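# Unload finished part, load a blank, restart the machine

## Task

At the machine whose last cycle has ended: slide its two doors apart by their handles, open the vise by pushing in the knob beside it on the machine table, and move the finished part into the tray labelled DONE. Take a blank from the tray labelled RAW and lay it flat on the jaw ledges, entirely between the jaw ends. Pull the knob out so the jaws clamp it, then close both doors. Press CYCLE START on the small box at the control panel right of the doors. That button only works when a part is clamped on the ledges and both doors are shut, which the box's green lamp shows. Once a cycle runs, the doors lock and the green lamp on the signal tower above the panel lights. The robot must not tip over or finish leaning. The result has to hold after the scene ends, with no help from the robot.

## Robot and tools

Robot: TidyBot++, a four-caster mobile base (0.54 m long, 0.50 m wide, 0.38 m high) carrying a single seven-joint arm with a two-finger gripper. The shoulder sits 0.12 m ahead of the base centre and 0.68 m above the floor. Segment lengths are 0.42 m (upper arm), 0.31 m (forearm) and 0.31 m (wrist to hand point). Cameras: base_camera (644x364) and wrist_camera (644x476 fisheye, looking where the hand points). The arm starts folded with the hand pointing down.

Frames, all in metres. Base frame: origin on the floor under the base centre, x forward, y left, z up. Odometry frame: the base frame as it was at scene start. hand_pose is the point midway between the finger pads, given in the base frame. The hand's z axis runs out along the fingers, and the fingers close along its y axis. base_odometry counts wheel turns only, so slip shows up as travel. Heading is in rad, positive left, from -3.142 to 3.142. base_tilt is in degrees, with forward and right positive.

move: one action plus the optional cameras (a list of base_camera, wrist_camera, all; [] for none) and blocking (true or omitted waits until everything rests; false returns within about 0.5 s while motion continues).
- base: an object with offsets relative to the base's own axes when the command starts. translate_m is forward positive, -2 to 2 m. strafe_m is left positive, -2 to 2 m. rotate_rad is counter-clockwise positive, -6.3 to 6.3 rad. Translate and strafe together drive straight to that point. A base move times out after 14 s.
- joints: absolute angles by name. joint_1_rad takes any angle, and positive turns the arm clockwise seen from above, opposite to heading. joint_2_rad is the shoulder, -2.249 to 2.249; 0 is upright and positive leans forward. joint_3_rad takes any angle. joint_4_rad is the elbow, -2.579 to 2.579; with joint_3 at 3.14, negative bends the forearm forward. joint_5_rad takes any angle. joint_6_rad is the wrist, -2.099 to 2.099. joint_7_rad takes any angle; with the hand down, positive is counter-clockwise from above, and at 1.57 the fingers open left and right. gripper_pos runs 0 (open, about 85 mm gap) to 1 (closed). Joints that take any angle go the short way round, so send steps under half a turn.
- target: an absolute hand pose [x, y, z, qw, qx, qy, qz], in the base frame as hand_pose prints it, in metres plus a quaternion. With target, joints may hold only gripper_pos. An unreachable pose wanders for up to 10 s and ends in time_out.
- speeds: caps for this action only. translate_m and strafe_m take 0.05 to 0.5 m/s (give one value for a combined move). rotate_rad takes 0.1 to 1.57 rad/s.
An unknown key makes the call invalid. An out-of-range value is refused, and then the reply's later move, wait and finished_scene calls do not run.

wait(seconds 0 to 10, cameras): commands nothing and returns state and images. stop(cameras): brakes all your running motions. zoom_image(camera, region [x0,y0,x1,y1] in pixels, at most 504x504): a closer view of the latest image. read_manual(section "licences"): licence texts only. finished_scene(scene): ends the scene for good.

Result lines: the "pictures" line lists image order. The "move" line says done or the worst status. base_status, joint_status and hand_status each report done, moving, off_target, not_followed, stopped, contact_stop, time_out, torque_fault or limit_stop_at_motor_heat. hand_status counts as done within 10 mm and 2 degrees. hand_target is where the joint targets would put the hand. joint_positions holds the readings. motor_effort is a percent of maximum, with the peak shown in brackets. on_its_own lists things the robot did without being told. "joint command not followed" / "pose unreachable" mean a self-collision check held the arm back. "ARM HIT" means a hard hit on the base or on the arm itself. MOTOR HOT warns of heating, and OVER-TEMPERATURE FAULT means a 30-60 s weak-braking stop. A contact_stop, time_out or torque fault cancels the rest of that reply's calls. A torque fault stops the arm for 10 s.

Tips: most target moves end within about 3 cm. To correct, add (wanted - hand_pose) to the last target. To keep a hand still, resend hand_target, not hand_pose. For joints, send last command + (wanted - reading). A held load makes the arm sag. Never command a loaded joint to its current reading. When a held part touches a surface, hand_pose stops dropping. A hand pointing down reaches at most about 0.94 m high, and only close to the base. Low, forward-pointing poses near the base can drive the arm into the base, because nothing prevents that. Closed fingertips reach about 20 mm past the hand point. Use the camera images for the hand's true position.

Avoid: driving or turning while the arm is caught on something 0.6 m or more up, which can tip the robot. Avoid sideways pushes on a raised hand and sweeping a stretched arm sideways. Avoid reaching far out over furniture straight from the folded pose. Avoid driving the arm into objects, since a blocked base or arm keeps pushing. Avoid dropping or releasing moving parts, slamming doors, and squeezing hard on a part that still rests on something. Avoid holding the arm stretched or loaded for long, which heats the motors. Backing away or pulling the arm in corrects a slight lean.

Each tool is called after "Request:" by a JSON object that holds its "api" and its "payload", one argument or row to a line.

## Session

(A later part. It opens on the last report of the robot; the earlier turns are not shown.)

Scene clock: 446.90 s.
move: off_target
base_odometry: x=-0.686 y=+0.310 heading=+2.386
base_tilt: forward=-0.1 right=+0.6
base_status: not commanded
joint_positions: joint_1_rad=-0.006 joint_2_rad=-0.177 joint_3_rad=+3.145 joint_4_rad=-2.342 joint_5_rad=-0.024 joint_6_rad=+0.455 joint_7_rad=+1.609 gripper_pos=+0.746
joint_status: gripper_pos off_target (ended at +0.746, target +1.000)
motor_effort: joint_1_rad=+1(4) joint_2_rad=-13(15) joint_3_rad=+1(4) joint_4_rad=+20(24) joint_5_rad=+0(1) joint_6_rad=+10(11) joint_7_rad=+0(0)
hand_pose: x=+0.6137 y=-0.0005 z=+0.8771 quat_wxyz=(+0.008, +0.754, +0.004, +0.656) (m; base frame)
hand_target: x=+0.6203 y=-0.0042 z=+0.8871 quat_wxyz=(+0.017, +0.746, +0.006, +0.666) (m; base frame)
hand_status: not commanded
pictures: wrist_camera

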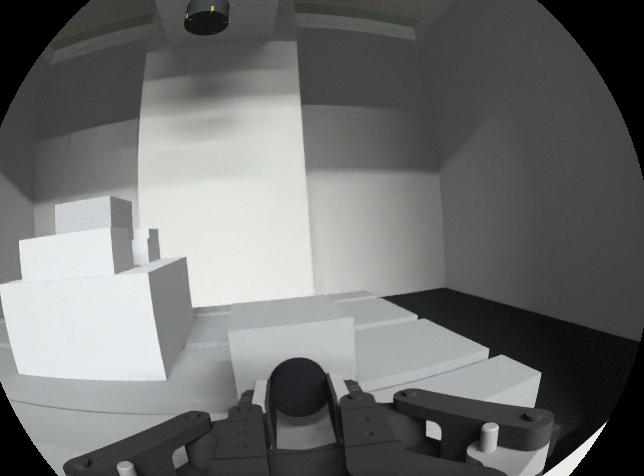

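Request:
{"api": "move", "payload": {
  "base": {"translate_m":-0.03},
  "speeds": {"translate_m":0.1},
  "cameras": ["wrist_camera"]
}}

Request:
{"api": "move", "payload": {
  "base": {"translate_m":-0.03},
  "speeds": {"translate_m":0.1},
  "cameras": ["wrist_camera"]
}}

Scene clock: 450.27 s.
move: done
base_odometry: x=-0.664 y=+0.290 heading=+2.386
base_tilt: forward=+0.0 right=+0.6
base_status: done
joint_positions: joint_1_rad=-0.006 joint_2_rad=-0.129 joint_3_rad=+3.148 joint_4_rad=-2.302 joint_5_rad=-0.024 joint_6_rad=+0.462 joint_7_rad=+1.609 gripper_pos=+0.748
joint_status: not commanded
motor_effort: joint_1_rad=+0(3) joint_2_rad=-23(29) joint_3_rad=+1(2) joint_4_rad=+15(19) joint_5_rad=+0(1) joint_6_rad=+9(10) joint_7_rad=+0(1)
hand_pose: x=+0.6321 y=-0.0025 z=+0.8775 quat_wxyz=(+0.009, +0.755, +0.002, +0.656) (m; base frame)
hand_target: x=+0.6203 y=-0.0042 z=+0.8871 quat_wxyz=(+0.017, +0.746, +0.006, +0.666) (m; base frame)
hand_status: not commanded
pictures: wrist_camera

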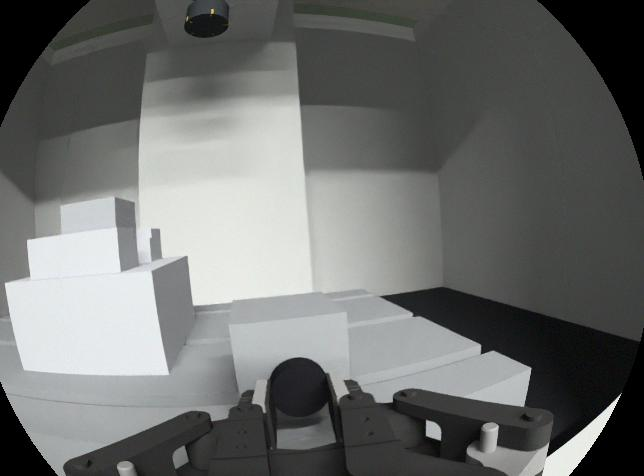

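Scene clock: 451.50 s.
move: done
base_odometry: x=-0.642 y=+0.269 heading=+2.386
base_tilt: forward=-0.1 right=+0.6
base_status: done
joint_positions: joint_1_rad=-0.009 joint_2_rad=-0.178 joint_3_rad=+3.145 joint_4_rad=-2.337 joint_5_rad=-0.022 joint_6_rad=+0.469 joint_7_rad=+1.609 gripper_pos=+0.999
joint_status: not commanded
on_its_own: gripper_pos moved +0.250 to your old target +1.000
motor_effort: joint_1_rad=-1(14) joint_2_rad=-14(40) joint_3_rad=+1(14) joint_4_rad=+18(21) joint_5_rad=+0(6) joint_6_rad=+9(10) joint_7_rad=+0(1)
hand_pose: x=+0.6151 y=+0.0009 z=+0.8846 quat_wxyz=(+0.008, +0.748, +0.005, +0.664) (m; base frame)
hand_target: x=+0.6203 y=-0.0042 z=+0.8871 quat_wxyz=(+0.017, +0.746, +0.006, +0.666) (m; base frame)
hand_status: not commanded
pictures: wrist_camera

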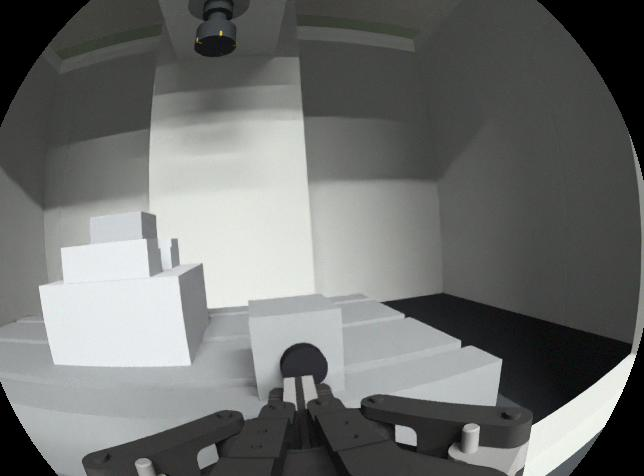

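Request:
{"api": "move", "payload": {
  "base": {"translate_m":-0.08},
  "speeds": {"translate_m":0.2},
  "cameras": ["wrist_camera"]
}}

Request:
{"api": "zoom_image", "payload": {
  "camera": "wrist_camera",
  "region": [50, 180, 350, 380]
}}

Scene clock: 455.57 s.
move: done
base_odometry: x=-0.583 y=+0.214 heading=+2.386
base_tilt: forward=-0.1 right=+0.6
base_status: done
joint_positions: joint_1_rad=-0.009 joint_2_rad=-0.173 joint_3_rad=+3.145 joint_4_rad=-2.337 joint_5_rad=-0.022 joint_6_rad=+0.469 joint_7_rad=+1.609 gripper_pos=+0.999
joint_status: not commanded
motor_effort: joint_1_rad=-1(2) joint_2_rad=-14(17) joint_3_rad=+1(2) joint_4_rad=+19(20) joint_5_rad=+0(0) joint_6_rad=+10(10) joint_7_rad=+0(1)
hand_pose: x=+0.6161 y=+0.0009 z=+0.8821 quat_wxyz=(+0.008, +0.750, +0.005, +0.662) (m; base frame)
hand_target: x=+0.6203 y=-0.0042 z=+0.8871 quat_wxyz=(+0.017, +0.746, +0.006, +0.666) (m; base frame)
hand_status: not commanded
pictures: wrist_camera

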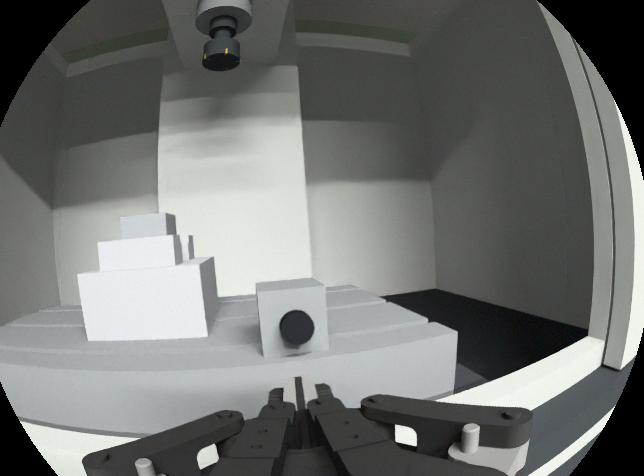

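Scaled by 1.680.

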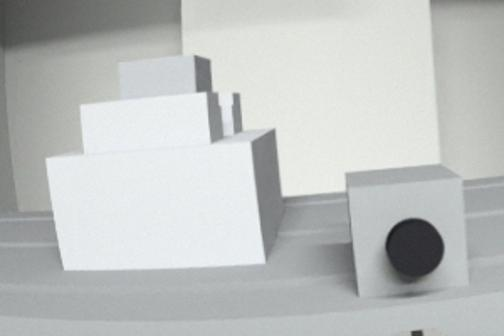

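Request:
{"api": "move", "payload": {
  "joints": {"joint_1_rad":0.0,"joint_2_rad":-0.5,"joint_4_rad":-1.84,"joint_6_rad":-0.23,"gripper_pos":0.3},
  "base": {"translate_m":-0.04,"strafe_m":0.483},
  "cameras": ["wrist_camera"]
}}

Scene clock: 462.40 s.
move: done
base_odometry: x=-0.885 y=-0.165 heading=+2.387
base_tilt: forward=-0.1 right=+0.6
base_status: done
joint_positions: joint_1_rad=-0.008 joint_2_rad=-0.500 joint_3_rad=+3.141 joint_4_rad=-1.862 joint_5_rad=-0.022 joint_6_rad=-0.183 joint_7_rad=+1.609 gripper_pos=+0.300
joint_status: all done
motor_effort: joint_1_rad=+0(2) joint_2_rad=-5(16) joint_3_rad=+1(4) joint_4_rad=+22(23) joint_5_rad=+0(1) joint_6_rad=+9(11) joint_7_rad=+0(1)
hand_pose: x=+0.5357 y=+0.0062 z=+1.1246 quat_wxyz=(+0.001, +0.698, +0.010, +0.716) (m; base frame)
hand_target: x=+0.5347 y=+0.0011 z=+1.1233 quat_wxyz=(+0.008, +0.707, +0.011, +0.707) (m; base frame)
hand_status: not commanded
pictures: wrist_camera

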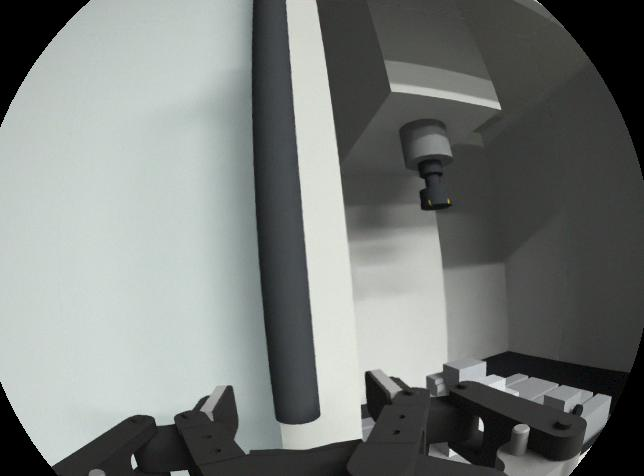

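Request:
{"api": "move", "payload": {
  "base": {"translate_m":0.085},
  "speeds": {"translate_m":0.15},
  "cameras": ["wrist_camera"]
}}

Scene clock: 465.43 s.
move: done
base_odometry: x=-0.947 y=-0.107 heading=+2.387
base_tilt: forward=-0.1 right=+0.6
base_status: done
joint_positions: joint_1_rad=-0.008 joint_2_rad=-0.515 joint_3_rad=+3.142 joint_4_rad=-1.859 joint_5_rad=-0.022 joint_6_rad=-0.202 joint_7_rad=+1.609 gripper_pos=+0.300
joint_status: not commanded
motor_effort: joint_1_rad=-1(2) joint_2_rad=-1(9) joint_3_rad=+1(2) joint_4_rad=+23(26) joint_5_rad=+0(0) joint_6_rad=+12(15) joint_7_rad=+0(1)
hand_pose: x=+0.5292 y=+0.0058 z=+1.1264 quat_wxyz=(+0.002, +0.698, +0.010, +0.716) (m; base frame)
hand_target: x=+0.5347 y=+0.0011 z=+1.1233 quat_wxyz=(+0.008, +0.707, +0.011, +0.707) (m; base frame)
hand_status: not commanded
pictures: wrist_camera

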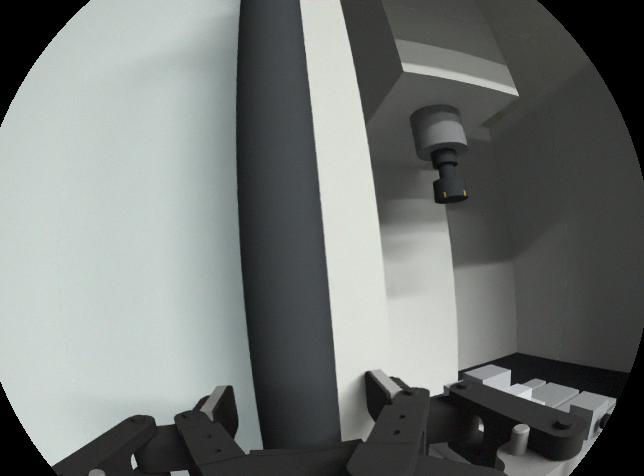

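Request:
{"api": "move", "payload": {
  "base": {"strafe_m": -0.3},
  "speeds": {"strafe_m": 0.2},
  "cameras": ["wrist_camera"]
}}

Scene clock: 476.40 s.
move: done
base_odometry: x=-0.742 y=+0.112 heading=+2.387
base_tilt: forward=-0.1 right=+0.6
base_status: done
joint_positions: joint_1_rad=-0.051 joint_2_rad=-0.491 joint_3_rad=+3.089 joint_4_rad=-1.844 joint_5_rad=-0.024 joint_6_rad=-0.206 joint_7_rad=+1.609 gripper_pos=+0.300
joint_status: not commanded
motor_effort: joint_1_rad=+8(20) joint_2_rad=-6(11) joint_3_rad=+12(29) joint_4_rad=+23(24) joint_5_rad=+2(5) joint_6_rad=+11(11) joint_7_rad=+0(1)
hand_pose: x=+0.5352 y=+0.0544 z=+1.1239 quat_wxyz=(-0.022, +0.701, +0.050, +0.711) (m; base frame)
hand_target: x=+0.5347 y=+0.0011 z=+1.1233 quat_wxyz=(+0.008, +0.707, +0.011, +0.707) (m; base frame)
hand_status: not commanded
pictures: wrist_camera

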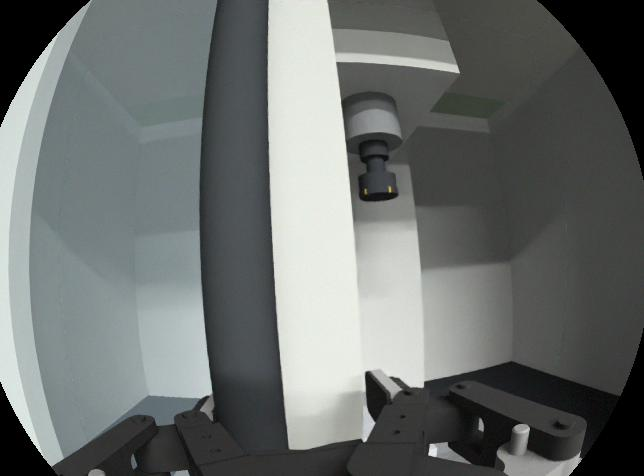

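Request:
{"api": "move", "payload": {
  "base": {"strafe_m": -0.21},
  "speeds": {"strafe_m": 0.2},
  "cameras": ["wrist_camera"]
}}

Request:
{"api": "wait", "payload": {
  "seconds": 0.5,
  "cameras": []
}}

Scene clock: 480.80 s.
move: done
base_odometry: x=-0.599 y=+0.264 heading=+2.387
base_tilt: forward=-0.1 right=+0.5
base_status: done
joint_positions: joint_1_rad=-0.091 joint_2_rad=-0.483 joint_3_rad=+3.028 joint_4_rad=-1.839 joint_5_rad=-0.029 joint_6_rad=-0.206 joint_7_rad=+1.609 gripper_pos=+0.299
joint_status: not commanded
motor_effort: joint_1_rad=+18(26) joint_2_rad=-8(12) joint_3_rad=+27(31) joint_4_rad=+20(23) joint_5_rad=+5(7) joint_6_rad=+9(11) joint_7_rad=+0(1)
hand_pose: x=+0.5294 y=+0.1065 z=+1.1214 quat_wxyz=(-0.048, +0.699, +0.091, +0.707) (m; base frame)
hand_target: x=+0.5347 y=+0.0011 z=+1.1233 quat_wxyz=(+0.008, +0.707, +0.011, +0.707) (m; base frame)
hand_status: not commanded
pictures: wrist_camera

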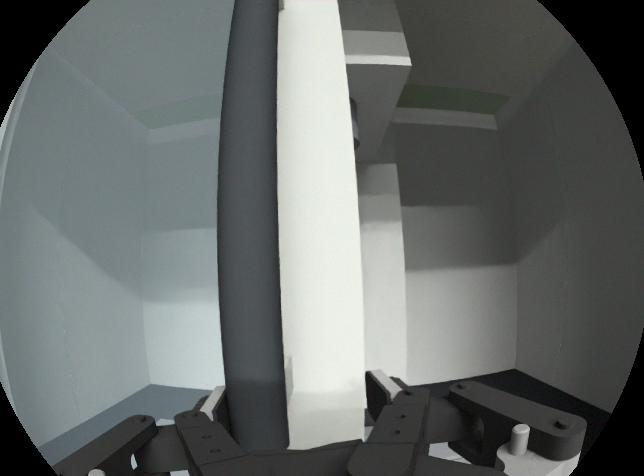

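Scene clock: 481.30 s.
base_odometry: x=-0.599 y=+0.264 heading=+2.387
base_tilt: forward=-0.1 right=+0.6
base_status: done
joint_positions: joint_1_rad=-0.091 joint_2_rad=-0.483 joint_3_rad=+3.027 joint_4_rad=-1.839 joint_5_rad=-0.029 joint_6_rad=-0.206 joint_7_rad=+1.609 gripper_pos=+0.299
joint_status: not commanded
motor_effort: joint_1_rad=+18(26) joint_2_rad=-8(12) joint_3_rad=+26(31) joint_4_rad=+21(23) joint_5_rad=+5(7) joint_6_rad=+9(11) joint_7_rad=+0(1)
hand_pose: x=+0.5293 y=+0.1067 z=+1.1214 quat_wxyz=(-0.048, +0.699, +0.092, +0.707) (m; base frame)
hand_target: x=+0.5347 y=+0.0011 z=+1.1233 quat_wxyz=(+0.008, +0.707, +0.011, +0.707) (m; base frame)
hand_status: not commanded
wait: 0.50 s; at rest by 0.27 s
pictures: none
No camera images: "cameras" was empty.

Request:
{"api": "move", "payload": {
  "base": {"strafe_m": -0.04},
  "speeds": {"strafe_m": 0.1},
  "cameras": ["wrist_camera"]
}}

Scene clock: 484.63 s.
move: done
base_odometry: x=-0.572 y=+0.293 heading=+2.387
base_tilt: forward=-0.1 right=+0.5
base_status: done
joint_positions: joint_1_rad=-0.119 joint_2_rad=-0.482 joint_3_rad=+2.985 joint_4_rad=-1.838 joint_5_rad=-0.033 joint_6_rad=-0.206 joint_7_rad=+1.609 gripper_pos=+0.299
joint_status: not commanded
motor_effort: joint_1_rad=+25(27) joint_2_rad=-8(11) joint_3_rad=+35(37) joint_4_rad=+20(21) joint_5_rad=+7(7) joint_6_rad=+9(10) joint_7_rad=+1(1)
hand_pose: x=+0.5197 y=+0.1423 z=+1.1199 quat_wxyz=(-0.066, +0.696, +0.121, +0.705) (m; base frame)
hand_target: x=+0.5347 y=+0.0011 z=+1.1233 quat_wxyz=(+0.008, +0.707, +0.011, +0.707) (m; base frame)
hand_status: not commanded
pictures: wrist_camera

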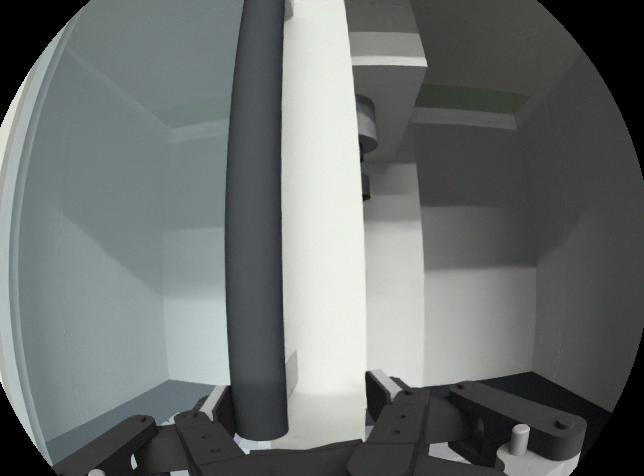

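Request:
{"api": "move", "payload": {
  "base": {"strafe_m": 0.142},
  "speeds": {"strafe_m": 0.2},
  "cameras": ["wrist_camera"]
}}

Request:
{"api": "move", "payload": {
  "base": {"translate_m": -0.15},
  "cameras": ["wrist_camera"]
}}

Scene clock: 488.33 s.
move: done
base_odometry: x=-0.669 y=+0.190 heading=+2.387
base_tilt: forward=+0.0 right=+0.6
base_status: done
joint_positions: joint_1_rad=-0.007 joint_2_rad=-0.505 joint_3_rad=+3.141 joint_4_rad=-1.851 joint_5_rad=-0.033 joint_6_rad=-0.221 joint_7_rad=+1.609 gripper_pos=+0.300
joint_status: not commanded
motor_effort: joint_1_rad=-1(26) joint_2_rad=-5(8) joint_3_rad=+1(35) joint_4_rad=+21(25) joint_5_rad=+0(7) joint_6_rad=+9(14) joint_7_rad=+0(1)
hand_pose: x=+0.5331 y=+0.0067 z=+1.1215 quat_wxyz=(-0.003, +0.706, +0.007, +0.709) (m; base frame)
hand_target: x=+0.5347 y=+0.0011 z=+1.1233 quat_wxyz=(+0.008, +0.707, +0.011, +0.707) (m; base frame)
hand_status: not commanded
pictures: wrist_camera

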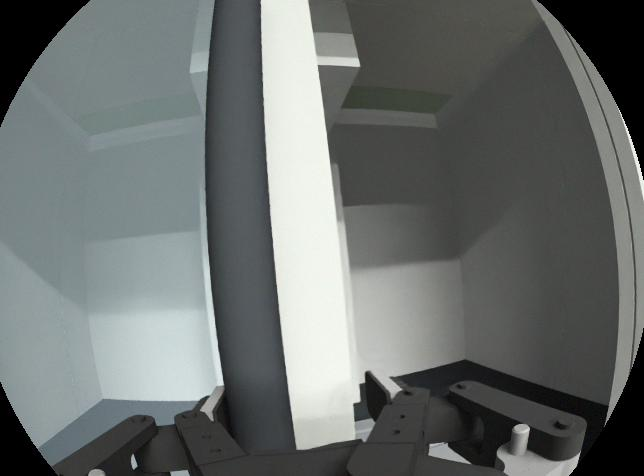

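Scene clock: 489.80 s.
move: done
base_odometry: x=-0.560 y=+0.087 heading=+2.387
base_tilt: forward=-0.1 right=+0.6
base_status: done
joint_positions: joint_1_rad=-0.007 joint_2_rad=-0.506 joint_3_rad=+3.141 joint_4_rad=-1.851 joint_5_rad=-0.033 joint_6_rad=-0.221 joint_7_rad=+1.609 gripper_pos=+0.300
joint_status: not commanded
motor_effort: joint_1_rad=+0(1) joint_2_rad=-5(9) joint_3_rad=+1(2) joint_4_rad=+21(22) joint_5_rad=+0(1) joint_6_rad=+10(10) joint_7_rad=+0(1)
hand_pose: x=+0.5326 y=+0.0067 z=+1.1220 quat_wxyz=(-0.003, +0.705, +0.007, +0.709) (m; base frame)
hand_target: x=+0.5347 y=+0.0011 z=+1.1233 quat_wxyz=(+0.008, +0.707, +0.011, +0.707) (m; base frame)
hand_status: not commanded
pictures: wrist_camera

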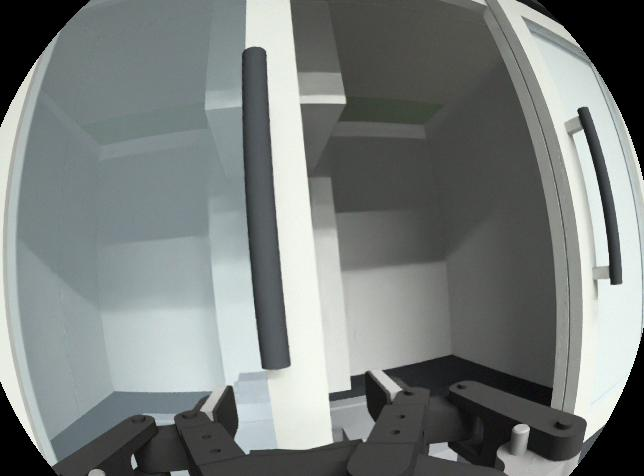

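Request:
{"api": "move", "payload": {
  "base": {"strafe_m": -0.55},
  "cameras": ["wrist_camera"]
}}

Request:
{"api": "move", "payload": {
  "base": {"translate_m": 0.13},
  "cameras": ["wrist_camera"]
}}

Scene clock: 493.70 s.
move: done
base_odometry: x=-0.183 y=+0.487 heading=+2.386
base_tilt: forward=-0.1 right=+0.6
base_status: done
joint_positions: joint_1_rad=-0.007 joint_2_rad=-0.506 joint_3_rad=+3.150 joint_4_rad=-1.851 joint_5_rad=-0.033 joint_6_rad=-0.221 joint_7_rad=+1.609 gripper_pos=+0.300
joint_status: not commanded
motor_effort: joint_1_rad=+0(2) joint_2_rad=-5(5) joint_3_rad=+2(5) joint_4_rad=+22(22) joint_5_rad=+0(1) joint_6_rad=+9(10) joint_7_rad=-1(1)
hand_pose: x=+0.5330 y=+0.0014 z=+1.1218 quat_wxyz=(-0.002, +0.705, +0.003, +0.709) (m; base frame)
hand_target: x=+0.5347 y=+0.0011 z=+1.1233 quat_wxyz=(+0.008, +0.707, +0.011, +0.707) (m; base frame)
hand_status: not commanded
pictures: wrist_camera

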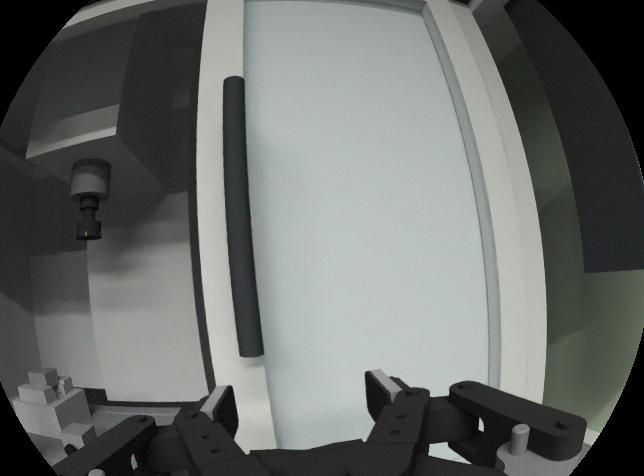

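Scene clock: 495.10 s.
move: done
base_odometry: x=-0.278 y=+0.577 heading=+2.386
base_tilt: forward=-0.1 right=+0.6
base_status: done
joint_positions: joint_1_rad=-0.007 joint_2_rad=-0.497 joint_3_rad=+3.150 joint_4_rad=-1.851 joint_5_rad=-0.033 joint_6_rad=-0.221 joint_7_rad=+1.609 gripper_pos=+0.300
joint_status: not commanded
motor_effort: joint_1_rad=-1(1) joint_2_rad=-5(10) joint_3_rad=+1(2) joint_4_rad=+21(23) joint_5_rad=+0(0) joint_6_rad=+9(10) joint_7_rad=+0(1)
hand_pose: x=+0.5368 y=+0.0014 z=+1.1182 quat_wxyz=(-0.002, +0.709, +0.003, +0.706) (m; base frame)
hand_target: x=+0.5347 y=+0.0011 z=+1.1233 quat_wxyz=(+0.008, +0.707, +0.011, +0.707) (m; base frame)
hand_status: not commanded
pictures: wrist_camera

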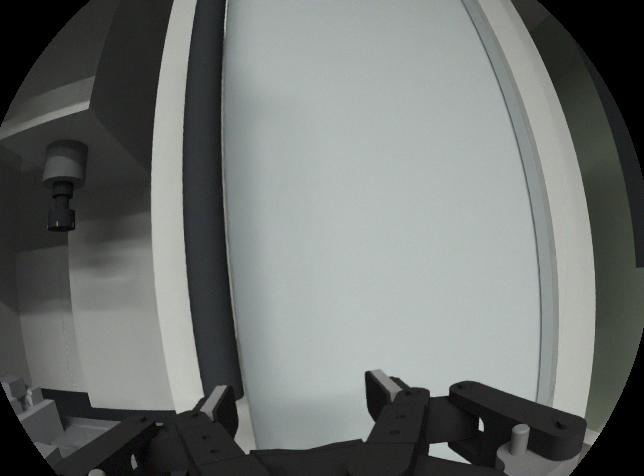

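Request:
{"api": "move", "payload": {
  "base": {"translate_m": -0.08, "strafe_m": 0.042},
  "cameras": ["wrist_camera"]
}}

Request:
{"api": "move", "payload": {
  "base": {"translate_m": 0.08},
  "speeds": {"translate_m": 0.2},
  "cameras": ["wrist_camera"]
}}

Scene clock: 498.93 s.
move: done
base_odometry: x=-0.248 y=+0.491 heading=+2.386
base_tilt: forward=-0.1 right=+0.6
base_status: done
joint_positions: joint_1_rad=-0.007 joint_2_rad=-0.504 joint_3_rad=+3.149 joint_4_rad=-1.851 joint_5_rad=-0.033 joint_6_rad=-0.221 joint_7_rad=+1.609 gripper_pos=+0.300
joint_status: not commanded
motor_effort: joint_1_rad=-1(1) joint_2_rad=-5(8) joint_3_rad=+1(3) joint_4_rad=+21(22) joint_5_rad=+0(0) joint_6_rad=+9(10) joint_7_rad=+0(1)
hand_pose: x=+0.5336 y=+0.0019 z=+1.1211 quat_wxyz=(-0.002, +0.706, +0.003, +0.708) (m; base frame)
hand_target: x=+0.5347 y=+0.0011 z=+1.1233 quat_wxyz=(+0.008, +0.707, +0.011, +0.707) (m; base frame)
hand_status: not commanded
pictures: wrist_camera

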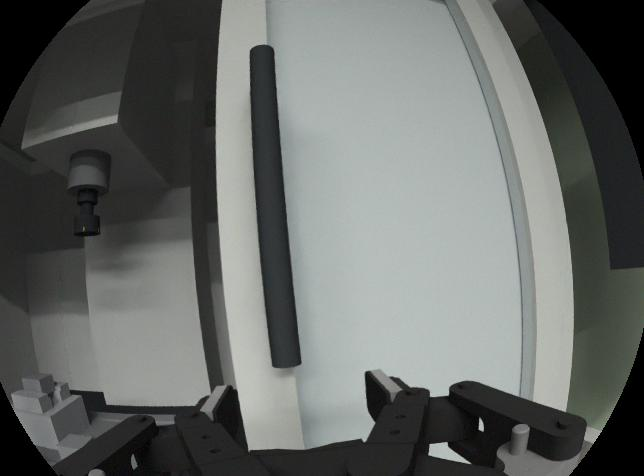

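Scene clock: 500.17 s.
move: done
base_odometry: x=-0.307 y=+0.546 heading=+2.386
base_tilt: forward=+0.0 right=+0.6
base_status: done
joint_positions: joint_1_rad=-0.007 joint_2_rad=-0.498 joint_3_rad=+3.149 joint_4_rad=-1.851 joint_5_rad=-0.033 joint_6_rad=-0.221 joint_7_rad=+1.609 gripper_pos=+0.300
joint_status: not commanded
motor_effort: joint_1_rad=+0(1) joint_2_rad=-5(9) joint_3_rad=+1(4) joint_4_rad=+22(22) joint_5_rad=+0(0) joint_6_rad=+9(10) joint_7_rad=+0(1)
hand_pose: x=+0.5364 y=+0.0020 z=+1.1185 quat_wxyz=(-0.002, +0.708, +0.003, +0.706) (m; base frame)
hand_target: x=+0.5347 y=+0.0011 z=+1.1233 quat_wxyz=(+0.008, +0.707, +0.011, +0.707) (m; base frame)
hand_status: not commanded
pictures: wrist_camera

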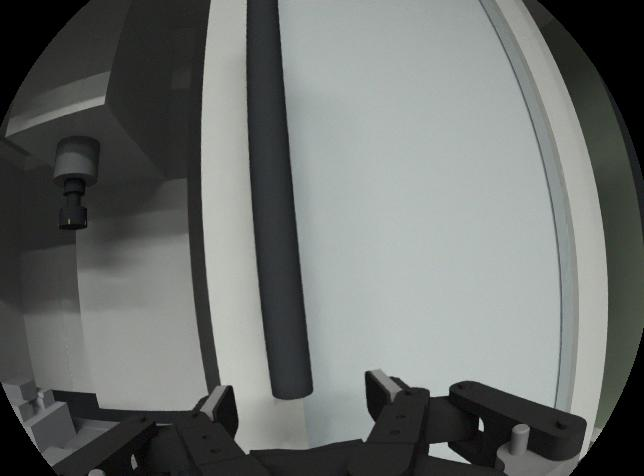

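Request:
{"api": "move", "payload": {
  "base": {"translate_m": 0.02},
  "speeds": {"translate_m": 0.1},
  "cameras": []
}}

Request:
{"api": "move", "payload": {
  "base": {"strafe_m": 0.48},
  "speeds": {"strafe_m": 0.2},
  "cameras": ["wrist_camera"]
}}

Scene clock: 510.63 s.
move: done
base_odometry: x=-0.321 y=+0.560 heading=+2.386
base_tilt: forward=+0.0 right=+0.6
base_status: done
joint_positions: joint_1_rad=-0.007 joint_2_rad=-0.496 joint_3_rad=+3.149 joint_4_rad=-1.851 joint_5_rad=-0.033 joint_6_rad=-0.221 joint_7_rad=+1.609 gripper_pos=+0.300
joint_status: not commanded
motor_effort: joint_1_rad=+0(1) joint_2_rad=-5(8) joint_3_rad=+1(3) joint_4_rad=+22(22) joint_5_rad=+0(0) joint_6_rad=+9(10) joint_7_rad=+0(1)
hand_pose: x=+0.5373 y=+0.0020 z=+1.1176 quat_wxyz=(-0.002, +0.709, +0.003, +0.705) (m; base frame)
hand_target: x=+0.5347 y=+0.0011 z=+1.1233 quat_wxyz=(+0.008, +0.707, +0.011, +0.707) (m; base frame)
hand_status: not commanded
pictures: none
No camera images: "cameras" was empty.

Scene clock: 513.70 s.
move: done
base_odometry: x=-0.651 y=+0.210 heading=+2.386
base_tilt: forward=-0.1 right=+0.6
base_status: done
joint_positions: joint_1_rad=-0.003 joint_2_rad=-0.500 joint_3_rad=+3.151 joint_4_rad=-1.851 joint_5_rad=-0.033 joint_6_rad=-0.221 joint_7_rad=+1.609 gripper_pos=+0.300
joint_status: not commanded
motor_effort: joint_1_rad=+0(4) joint_2_rad=-5(6) joint_3_rad=+1(4) joint_4_rad=+21(23) joint_5_rad=+0(1) joint_6_rad=+9(11) joint_7_rad=+0(1)
hand_pose: x=+0.5354 y=-0.0005 z=+1.1195 quat_wxyz=(+0.000, +0.707, +0.001, +0.707) (m; base frame)
hand_target: x=+0.5347 y=+0.0011 z=+1.1233 quat_wxyz=(+0.008, +0.707, +0.011, +0.707) (m; base frame)
hand_status: not commanded
pictures: wrist_camera

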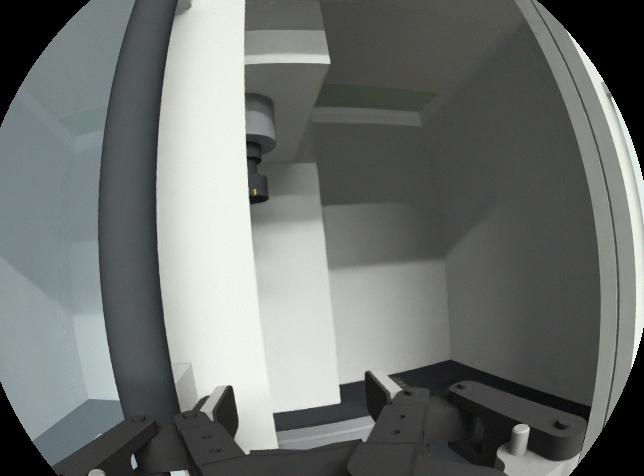

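Request:
{"api": "move", "payload": {
  "base": {"translate_m": -0.12},
  "cameras": ["wrist_camera"]
}}

Request:
{"api": "move", "payload": {
  "base": {"strafe_m": -0.49},
  "cameras": ["wrist_camera"]
}}

Scene clock: 518.80 s.
move: done
base_odometry: x=-0.563 y=+0.128 heading=+2.386
base_tilt: forward=-0.1 right=+0.6
base_status: done
joint_positions: joint_1_rad=-0.003 joint_2_rad=-0.505 joint_3_rad=+3.151 joint_4_rad=-1.851 joint_5_rad=-0.033 joint_6_rad=-0.221 joint_7_rad=+1.609 gripper_pos=+0.300
joint_status: not commanded
motor_effort: joint_1_rad=+0(1) joint_2_rad=-5(9) joint_3_rad=+1(2) joint_4_rad=+21(22) joint_5_rad=+0(0) joint_6_rad=+9(10) joint_7_rad=+0(1)
hand_pose: x=+0.5332 y=-0.0005 z=+1.1215 quat_wxyz=(+0.000, +0.706, +0.001, +0.709) (m; base frame)
hand_target: x=+0.5347 y=+0.0011 z=+1.1233 quat_wxyz=(+0.008, +0.707, +0.011, +0.707) (m; base frame)
hand_status: not commanded
pictures: wrist_camera

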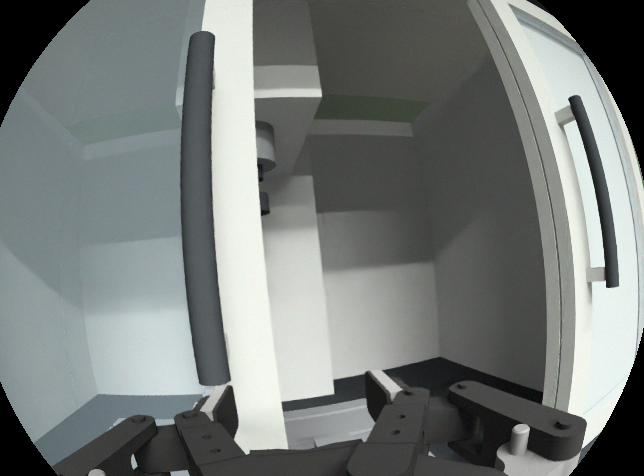

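Scene clock: 520.87 s.
move: done
base_odometry: x=-0.227 y=+0.484 heading=+2.385
base_tilt: forward=-0.1 right=+0.6
base_status: done
joint_positions: joint_1_rad=-0.003 joint_2_rad=-0.505 joint_3_rad=+3.153 joint_4_rad=-1.851 joint_5_rad=-0.033 joint_6_rad=-0.221 joint_7_rad=+1.609 gripper_pos=+0.300
joint_status: not commanded
motor_effort: joint_1_rad=+0(1) joint_2_rad=-5(5) joint_3_rad=+1(4) joint_4_rad=+21(22) joint_5_rad=+0(1) joint_6_rad=+9(10) joint_7_rad=+0(1)
hand_pose: x=+0.5335 y=-0.0020 z=+1.1214 quat_wxyz=(+0.000, +0.706, +0.000, +0.708) (m; base frame)
hand_target: x=+0.5347 y=+0.0011 z=+1.1233 quat_wxyz=(+0.008, +0.707, +0.011, +0.707) (m; base frame)
hand_status: not commanded
pictures: wrist_camera

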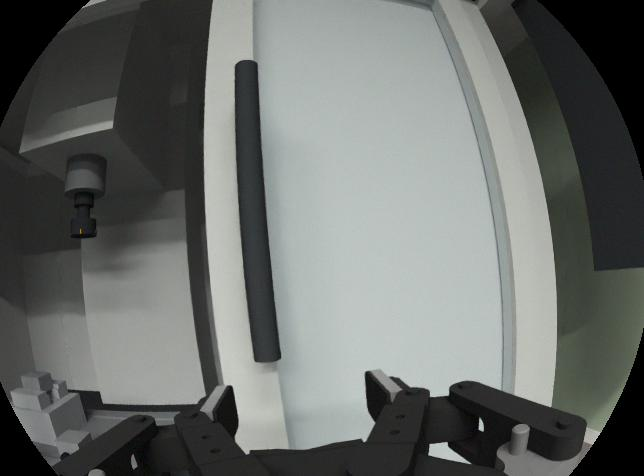

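Request:
{"api": "move", "payload": {
  "base": {"translate_m": 0.14, "strafe_m": 0.025},
  "speeds": {"translate_m": 0.2},
  "cameras": ["wrist_camera"]
}}

Scene clock: 523.90 s.
move: done
base_odometry: x=-0.346 y=+0.562 heading=+2.385
base_tilt: forward=-0.1 right=+0.6
base_status: done
joint_positions: joint_1_rad=-0.003 joint_2_rad=-0.499 joint_3_rad=+3.153 joint_4_rad=-1.851 joint_5_rad=-0.033 joint_6_rad=-0.221 joint_7_rad=+1.609 gripper_pos=+0.300
joint_status: not commanded
motor_effort: joint_1_rad=-1(1) joint_2_rad=-5(8) joint_3_rad=+1(2) joint_4_rad=+22(22) joint_5_rad=+0(0) joint_6_rad=+9(10) joint_7_rad=+0(1)
hand_pose: x=+0.5360 y=-0.0019 z=+1.1190 quat_wxyz=(+0.000, +0.708, +0.000, +0.706) (m; base frame)
hand_target: x=+0.5347 y=+0.0011 z=+1.1233 quat_wxyz=(+0.008, +0.707, +0.011, +0.707) (m; base frame)
hand_status: not commanded
pictures: wrist_camera

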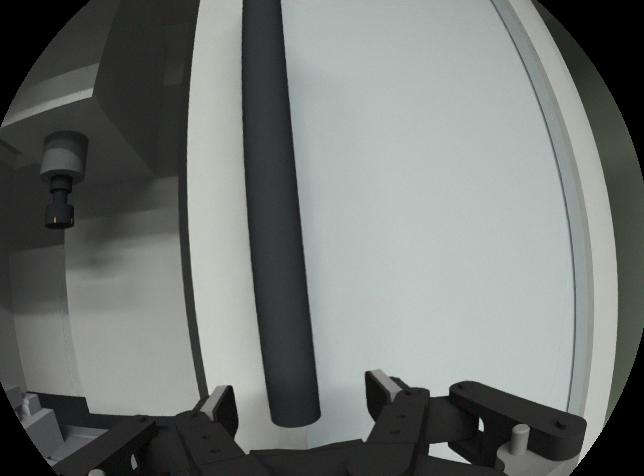

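Request:
{"api": "move", "payload": {
  "base": {"translate_m": 0.035},
  "speeds": {"translate_m": 0.1},
  "cameras": ["wrist_camera"]
}}

Scene clock: 527.10 s.
move: done
base_odometry: x=-0.372 y=+0.586 heading=+2.385
base_tilt: forward=-0.1 right=+0.6
base_status: done
joint_positions: joint_1_rad=-0.003 joint_2_rad=-0.498 joint_3_rad=+3.153 joint_4_rad=-1.851 joint_5_rad=-0.033 joint_6_rad=-0.221 joint_7_rad=+1.609 gripper_pos=+0.300
joint_status: not commanded
motor_effort: joint_1_rad=+0(1) joint_2_rad=-5(8) joint_3_rad=+1(3) joint_4_rad=+22(22) joint_5_rad=+0(0) joint_6_rad=+9(10) joint_7_rad=+0(1)
hand_pose: x=+0.5362 y=-0.0019 z=+1.1188 quat_wxyz=(+0.000, +0.708, +0.000, +0.706) (m; base frame)
hand_target: x=+0.5347 y=+0.0011 z=+1.1233 quat_wxyz=(+0.008, +0.707, +0.011, +0.707) (m; base frame)
hand_status: not commanded
pictures: wrist_camera

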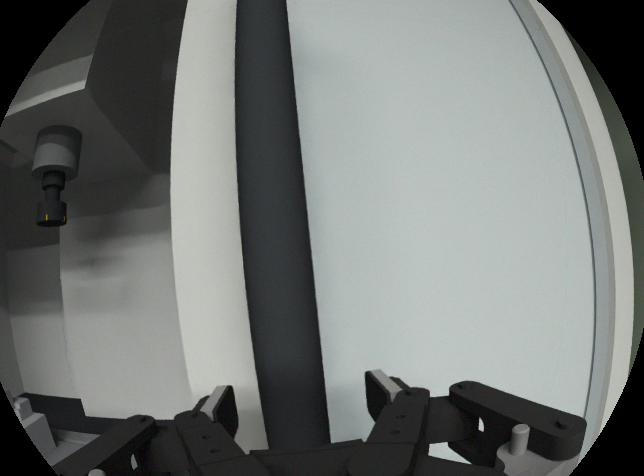

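Request:
{"api": "move", "payload": {
  "base": {"strafe_m": 0.2},
  "speeds": {"strafe_m": 0.2},
  "cameras": ["wrist_camera"]
}}

Scene clock: 530.37 s.
move: done
base_odometry: x=-0.509 y=+0.441 heading=+2.385
base_tilt: forward=-0.1 right=+0.6
base_status: done
joint_positions: joint_1_rad=+0.061 joint_2_rad=-0.516 joint_3_rad=+3.221 joint_4_rad=-1.856 joint_5_rad=-0.033 joint_6_rad=-0.229 joint_7_rad=+1.609 gripper_pos=+0.300
joint_status: not commanded
motor_effort: joint_1_rad=-12(21) joint_2_rad=+0(10) joint_3_rad=-13(26) joint_4_rad=+22(26) joint_5_rad=-3(6) joint_6_rad=+10(13) joint_7_rad=-1(1)
hand_pose: x=+0.5247 y=-0.0669 z=+1.1201 quat_wxyz=(+0.032, +0.704, -0.055, +0.707) (m; base frame)
hand_target: x=+0.5347 y=+0.0011 z=+1.1233 quat_wxyz=(+0.008, +0.707, +0.011, +0.707) (m; base frame)
hand_status: not commanded
pictures: wrist_camera

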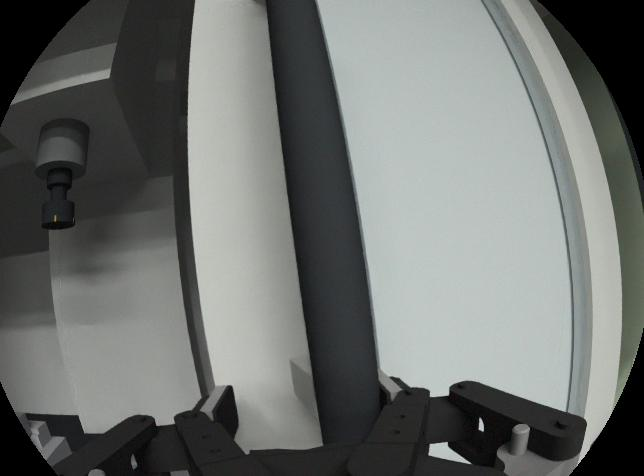

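Request:
{"api": "move", "payload": {
  "base": {"strafe_m": 0.28},
  "speeds": {"strafe_m": 0.2},
  "cameras": ["wrist_camera"]
}}

Scene clock: 535.27 s.
move: done
base_odometry: x=-0.701 y=+0.238 heading=+2.385
base_tilt: forward=-0.1 right=+0.6
base_status: done
joint_positions: joint_1_rad=+0.079 joint_2_rad=-0.562 joint_3_rad=+3.243 joint_4_rad=-1.871 joint_5_rad=-0.033 joint_6_rad=-0.241 joint_7_rad=+1.609 gripper_pos=+0.300
joint_status: not commanded
motor_effort: joint_1_rad=-15(23) joint_2_rad=+12(12) joint_3_rad=-18(29) joint_4_rad=+28(29) joint_5_rad=-5(6) joint_6_rad=+17(18) joint_7_rad=-1(1)
hand_pose: x=+0.5030 y=-0.0841 z=+1.1251 quat_wxyz=(+0.039, +0.697, -0.072, +0.713) (m; base frame)
hand_target: x=+0.5347 y=+0.0011 z=+1.1233 quat_wxyz=(+0.008, +0.707, +0.011, +0.707) (m; base frame)
hand_status: not commanded
pictures: wrist_camera

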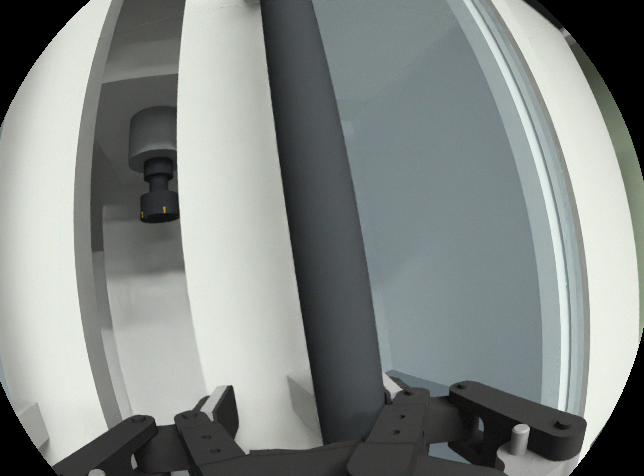

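Request:
{"api": "move", "payload": {
  "base": {"translate_m": -0.02, "strafe_m": 0.1},
  "speeds": {"translate_m": 0.2},
  "cameras": ["wrist_camera"]
}}

Scene clock: 538.13 s.
move: done
base_odometry: x=-0.755 y=+0.151 heading=+2.385
base_tilt: forward=-0.1 right=+0.6
base_status: done
joint_positions: joint_1_rad=+0.105 joint_2_rad=-0.517 joint_3_rad=+3.297 joint_4_rad=-1.848 joint_5_rad=-0.032 joint_6_rad=-0.220 joint_7_rad=+1.609 gripper_pos=+0.300
joint_status: not commanded
motor_effort: joint_1_rad=-21(30) joint_2_rad=-1(11) joint_3_rad=-29(39) joint_4_rad=+21(28) joint_5_rad=-7(8) joint_6_rad=+8(17) joint_7_rad=-2(2)
hand_pose: x=+0.5126 y=-0.1275 z=+1.1259 quat_wxyz=(+0.059, +0.694, -0.106, +0.710) (m; base frame)
hand_target: x=+0.5347 y=+0.0011 z=+1.1233 quat_wxyz=(+0.008, +0.707, +0.011, +0.707) (m; base frame)
hand_status: not commanded
pictures: wrist_camera

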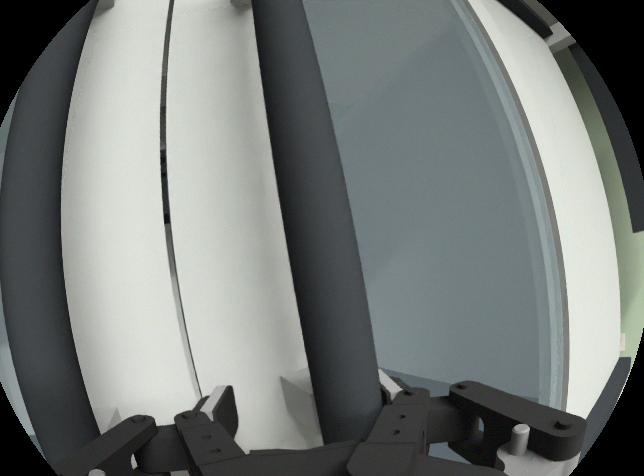

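Request:
{"api": "move", "payload": {
  "base": {"strafe_m": 0.04},
  "speeds": {"strafe_m": 0.2},
  "cameras": ["wrist_camera"]
}}

Scene clock: 542.67 s.
move: done
base_odometry: x=-0.782 y=+0.123 heading=+2.384
base_tilt: forward=-0.1 right=+0.6
base_status: done
joint_positions: joint_1_rad=+0.134 joint_2_rad=-0.505 joint_3_rad=+3.336 joint_4_rad=-1.843 joint_5_rad=-0.032 joint_6_rad=-0.214 joint_7_rad=+1.609 gripper_pos=+0.300
joint_status: not commanded
motor_effort: joint_1_rad=-29(31) joint_2_rad=-3(6) joint_3_rad=-38(41) joint_4_rad=+19(22) joint_5_rad=-8(9) joint_6_rad=+6(9) joint_7_rad=-2(2)
hand_pose: x=+0.5072 y=-0.1621 z=+1.1249 quat_wxyz=(+0.075, +0.690, -0.135, +0.707) (m; base frame)
hand_target: x=+0.5347 y=+0.0011 z=+1.1233 quat_wxyz=(+0.008, +0.707, +0.011, +0.707) (m; base frame)
hand_status: not commanded
pictures: wrist_camera

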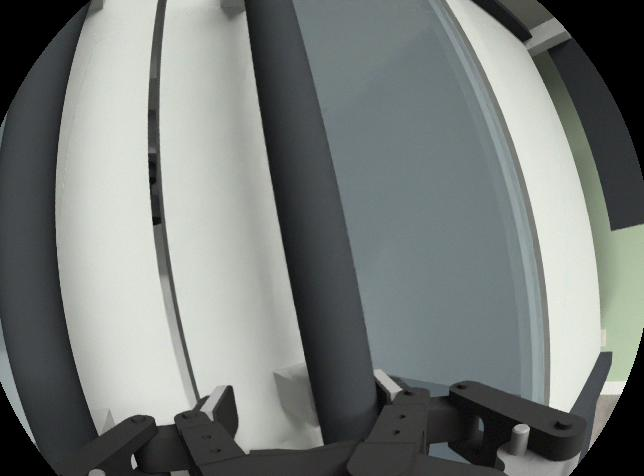

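Request:
{"api": "move", "payload": {
  "base": {"strafe_m": -0.16},
  "speeds": {"strafe_m": 0.2},
  "cameras": []
}}

Request:
{"api": "move", "payload": {
  "base": {"translate_m": -0.14},
  "cameras": []
}}

Request:
{"api": "move", "payload": {
  "base": {"strafe_m": 0.11},
  "cameras": ["wrist_camera"]
}}

Scene clock: 547.87 s.
move: done
base_odometry: x=-0.672 y=+0.239 heading=+2.384
base_tilt: forward=-0.1 right=+0.6
base_status: done
joint_positions: joint_1_rad=-0.001 joint_2_rad=-0.530 joint_3_rad=+3.145 joint_4_rad=-1.852 joint_5_rad=-0.032 joint_6_rad=-0.226 joint_7_rad=+1.609 gripper_pos=+0.300
joint_status: not commanded
motor_effort: joint_1_rad=-1(28) joint_2_rad=+2(8) joint_3_rad=+2(38) joint_4_rad=+22(27) joint_5_rad=+0(7) joint_6_rad=+11(16) joint_7_rad=-1(1)
hand_pose: x=+0.5224 y=+0.0017 z=+1.1294 quat_wxyz=(+0.000, +0.699, +0.003, +0.715) (m; base frame)
hand_target: x=+0.5347 y=+0.0011 z=+1.1233 quat_wxyz=(+0.008, +0.707, +0.011, +0.707) (m; base frame)
hand_status: not commanded
pictures: none
No camera images: "cameras" was empty.

Scene clock: 549.30 s.
move: done
base_odometry: x=-0.570 y=+0.143 heading=+2.384
base_tilt: forward=-0.1 right=+0.6
base_status: done
joint_positions: joint_1_rad=-0.001 joint_2_rad=-0.505 joint_3_rad=+3.145 joint_4_rad=-1.851 joint_5_rad=-0.032 joint_6_rad=-0.226 joint_7_rad=+1.609 gripper_pos=+0.300
joint_status: not commanded
motor_effort: joint_1_rad=+0(1) joint_2_rad=-5(10) joint_3_rad=+1(2) joint_4_rad=+21(23) joint_5_rad=+0(0) joint_6_rad=+9(10) joint_7_rad=+0(1)
hand_pose: x=+0.5332 y=+0.0016 z=+1.1197 quat_wxyz=(+0.000, +0.707, +0.003, +0.707) (m; base frame)
hand_target: x=+0.5347 y=+0.0011 z=+1.1233 quat_wxyz=(+0.008, +0.707, +0.011, +0.707) (m; base frame)
hand_status: not commanded
pictures: none
No camera images: "cameras" was empty.

Scene clock: 550.47 s.
move: done
base_odometry: x=-0.645 y=+0.063 heading=+2.384
base_tilt: forward=-0.1 right=+0.6
base_status: done
joint_positions: joint_1_rad=-0.001 joint_2_rad=-0.504 joint_3_rad=+3.141 joint_4_rad=-1.851 joint_5_rad=-0.032 joint_6_rad=-0.226 joint_7_rad=+1.609 gripper_pos=+0.300
joint_status: not commanded
motor_effort: joint_1_rad=+0(1) joint_2_rad=-5(5) joint_3_rad=+2(4) joint_4_rad=+21(22) joint_5_rad=+0(0) joint_6_rad=+10(10) joint_7_rad=+0(1)
hand_pose: x=+0.5334 y=+0.0043 z=+1.1194 quat_wxyz=(+0.000, +0.708, +0.006, +0.707) (m; base frame)
hand_target: x=+0.5347 y=+0.0011 z=+1.1233 quat_wxyz=(+0.008, +0.707, +0.011, +0.707) (m; base frame)
hand_status: not commanded
pictures: wrist_camera

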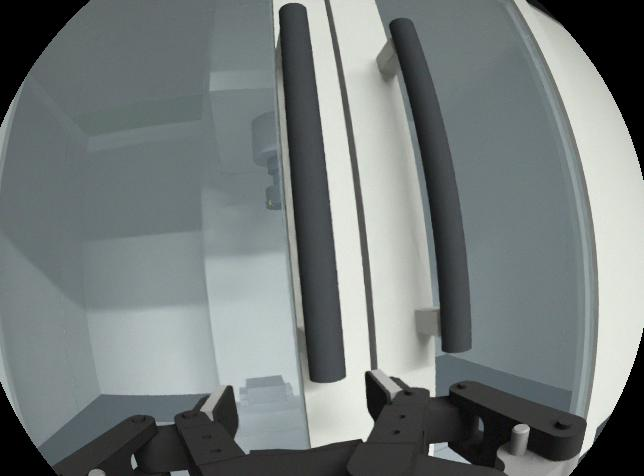

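Request:
{"api": "zoom_image", "payload": {
  "camera": "wrist_camera",
  "region": [260, 0, 480, 400]
}}

Scaled by 1.260.

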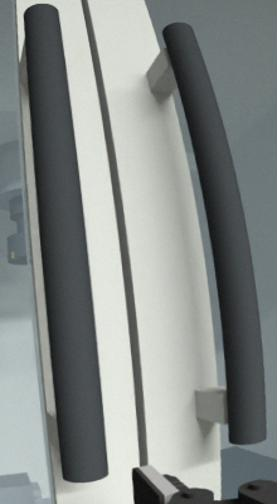

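Request:
{"api": "move", "payload": {
  "base": {"translate_m": 0.145, "strafe_m": -0.012},
  "speeds": {"translate_m": 0.2},
  "cameras": ["wrist_camera"]
}}

Scene clock: 556.67 s.
move: done
base_odometry: x=-0.742 y=+0.171 heading=+2.384
base_tilt: forward=-0.1 right=+0.6
base_status: done
joint_positions: joint_1_rad=+0.000 joint_2_rad=-0.554 joint_3_rad=+3.141 joint_4_rad=-1.864 joint_5_rad=-0.032 joint_6_rad=-0.246 joint_7_rad=+1.609 gripper_pos=+0.300
joint_status: not commanded
motor_effort: joint_1_rad=-1(3) joint_2_rad=+7(17) joint_3_rad=+2(3) joint_4_rad=+25(27) joint_5_rad=+0(1) joint_6_rad=+14(17) joint_7_rad=+0(1)
hand_pose: x=+0.5128 y=+0.0038 z=+1.1249 quat_wxyz=(+0.000, +0.702, +0.005, +0.712) (m; base frame)
hand_target: x=+0.5347 y=+0.0011 z=+1.1233 quat_wxyz=(+0.008, +0.707, +0.011, +0.707) (m; base frame)
hand_status: not commanded
pictures: wrist_camera

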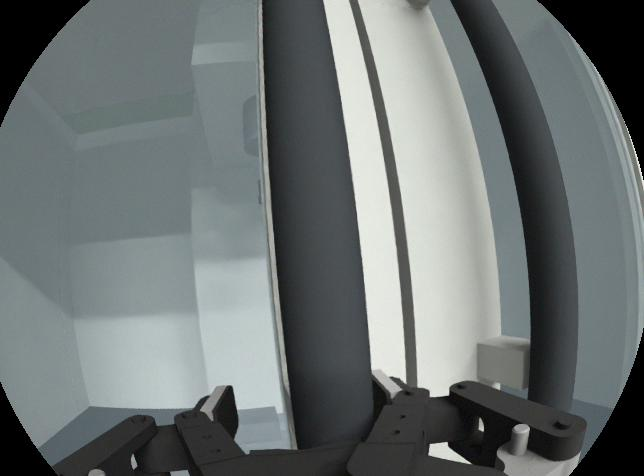

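Request:
{"api": "move", "payload": {
  "base": {"translate_m": -0.018, "strafe_m": -0.14},
  "speeds": {"translate_m": 0.2},
  "cameras": ["wrist_camera"]
}}

Scene clock: 560.00 s.
move: done
base_odometry: x=-0.634 y=+0.260 heading=+2.384
base_tilt: forward=-0.1 right=+0.5
base_status: done
joint_positions: joint_1_rad=-0.088 joint_2_rad=-0.499 joint_3_rad=+3.022 joint_4_rad=-1.837 joint_5_rad=-0.035 joint_6_rad=-0.226 joint_7_rad=+1.609 gripper_pos=+0.300
joint_status: not commanded
motor_effort: joint_1_rad=+19(21) joint_2_rad=-5(9) joint_3_rad=+28(30) joint_4_rad=+20(24) joint_5_rad=+5(6) joint_6_rad=+8(13) joint_7_rad=+0(1)
hand_pose: x=+0.5217 y=+0.1081 z=+1.1234 quat_wxyz=(-0.049, +0.700, +0.092, +0.707) (m; base frame)
hand_target: x=+0.5347 y=+0.0011 z=+1.1233 quat_wxyz=(+0.008, +0.707, +0.011, +0.707) (m; base frame)
hand_status: not commanded
pictures: wrist_camera

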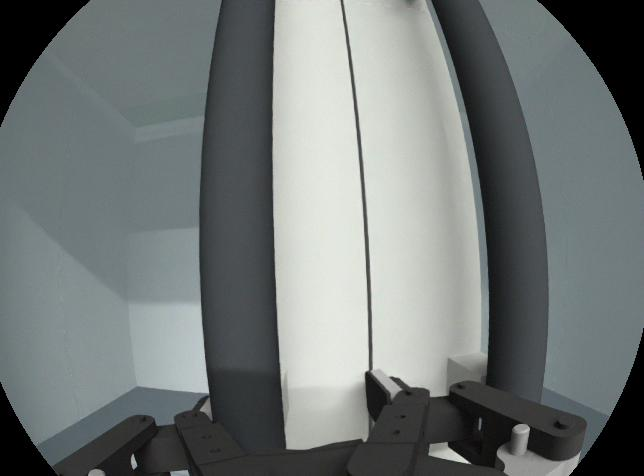

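Request:
{"api": "move", "payload": {
  "base": {"strafe_m": -0.03},
  "speeds": {"strafe_m": 0.1},
  "cameras": ["wrist_camera"]
}}

Scene clock: 562.27 s.
move: done
base_odometry: x=-0.613 y=+0.281 heading=+2.385
base_tilt: forward=-0.1 right=+0.6
base_status: done
joint_positions: joint_1_rad=-0.113 joint_2_rad=-0.480 joint_3_rad=+2.990 joint_4_rad=-1.828 joint_5_rad=-0.036 joint_6_rad=-0.215 joint_7_rad=+1.609 gripper_pos=+0.300
joint_status: not commanded
motor_effort: joint_1_rad=+25(27) joint_2_rad=-10(13) joint_3_rad=+35(38) joint_4_rad=+18(20) joint_5_rad=+7(8) joint_6_rad=+7(9) joint_7_rad=+1(1)
hand_pose: x=+0.5215 y=+0.1378 z=+1.1229 quat_wxyz=(-0.065, +0.697, +0.116, +0.705) (m; base frame)
hand_target: x=+0.5347 y=+0.0011 z=+1.1233 quat_wxyz=(+0.008, +0.707, +0.011, +0.707) (m; base frame)
hand_status: not commanded
pictures: wrist_camera

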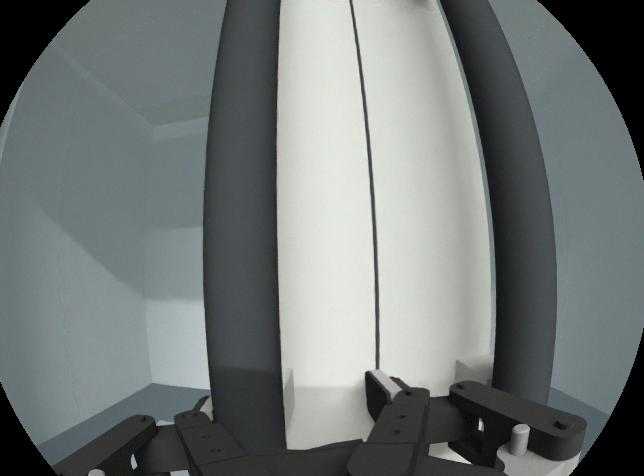

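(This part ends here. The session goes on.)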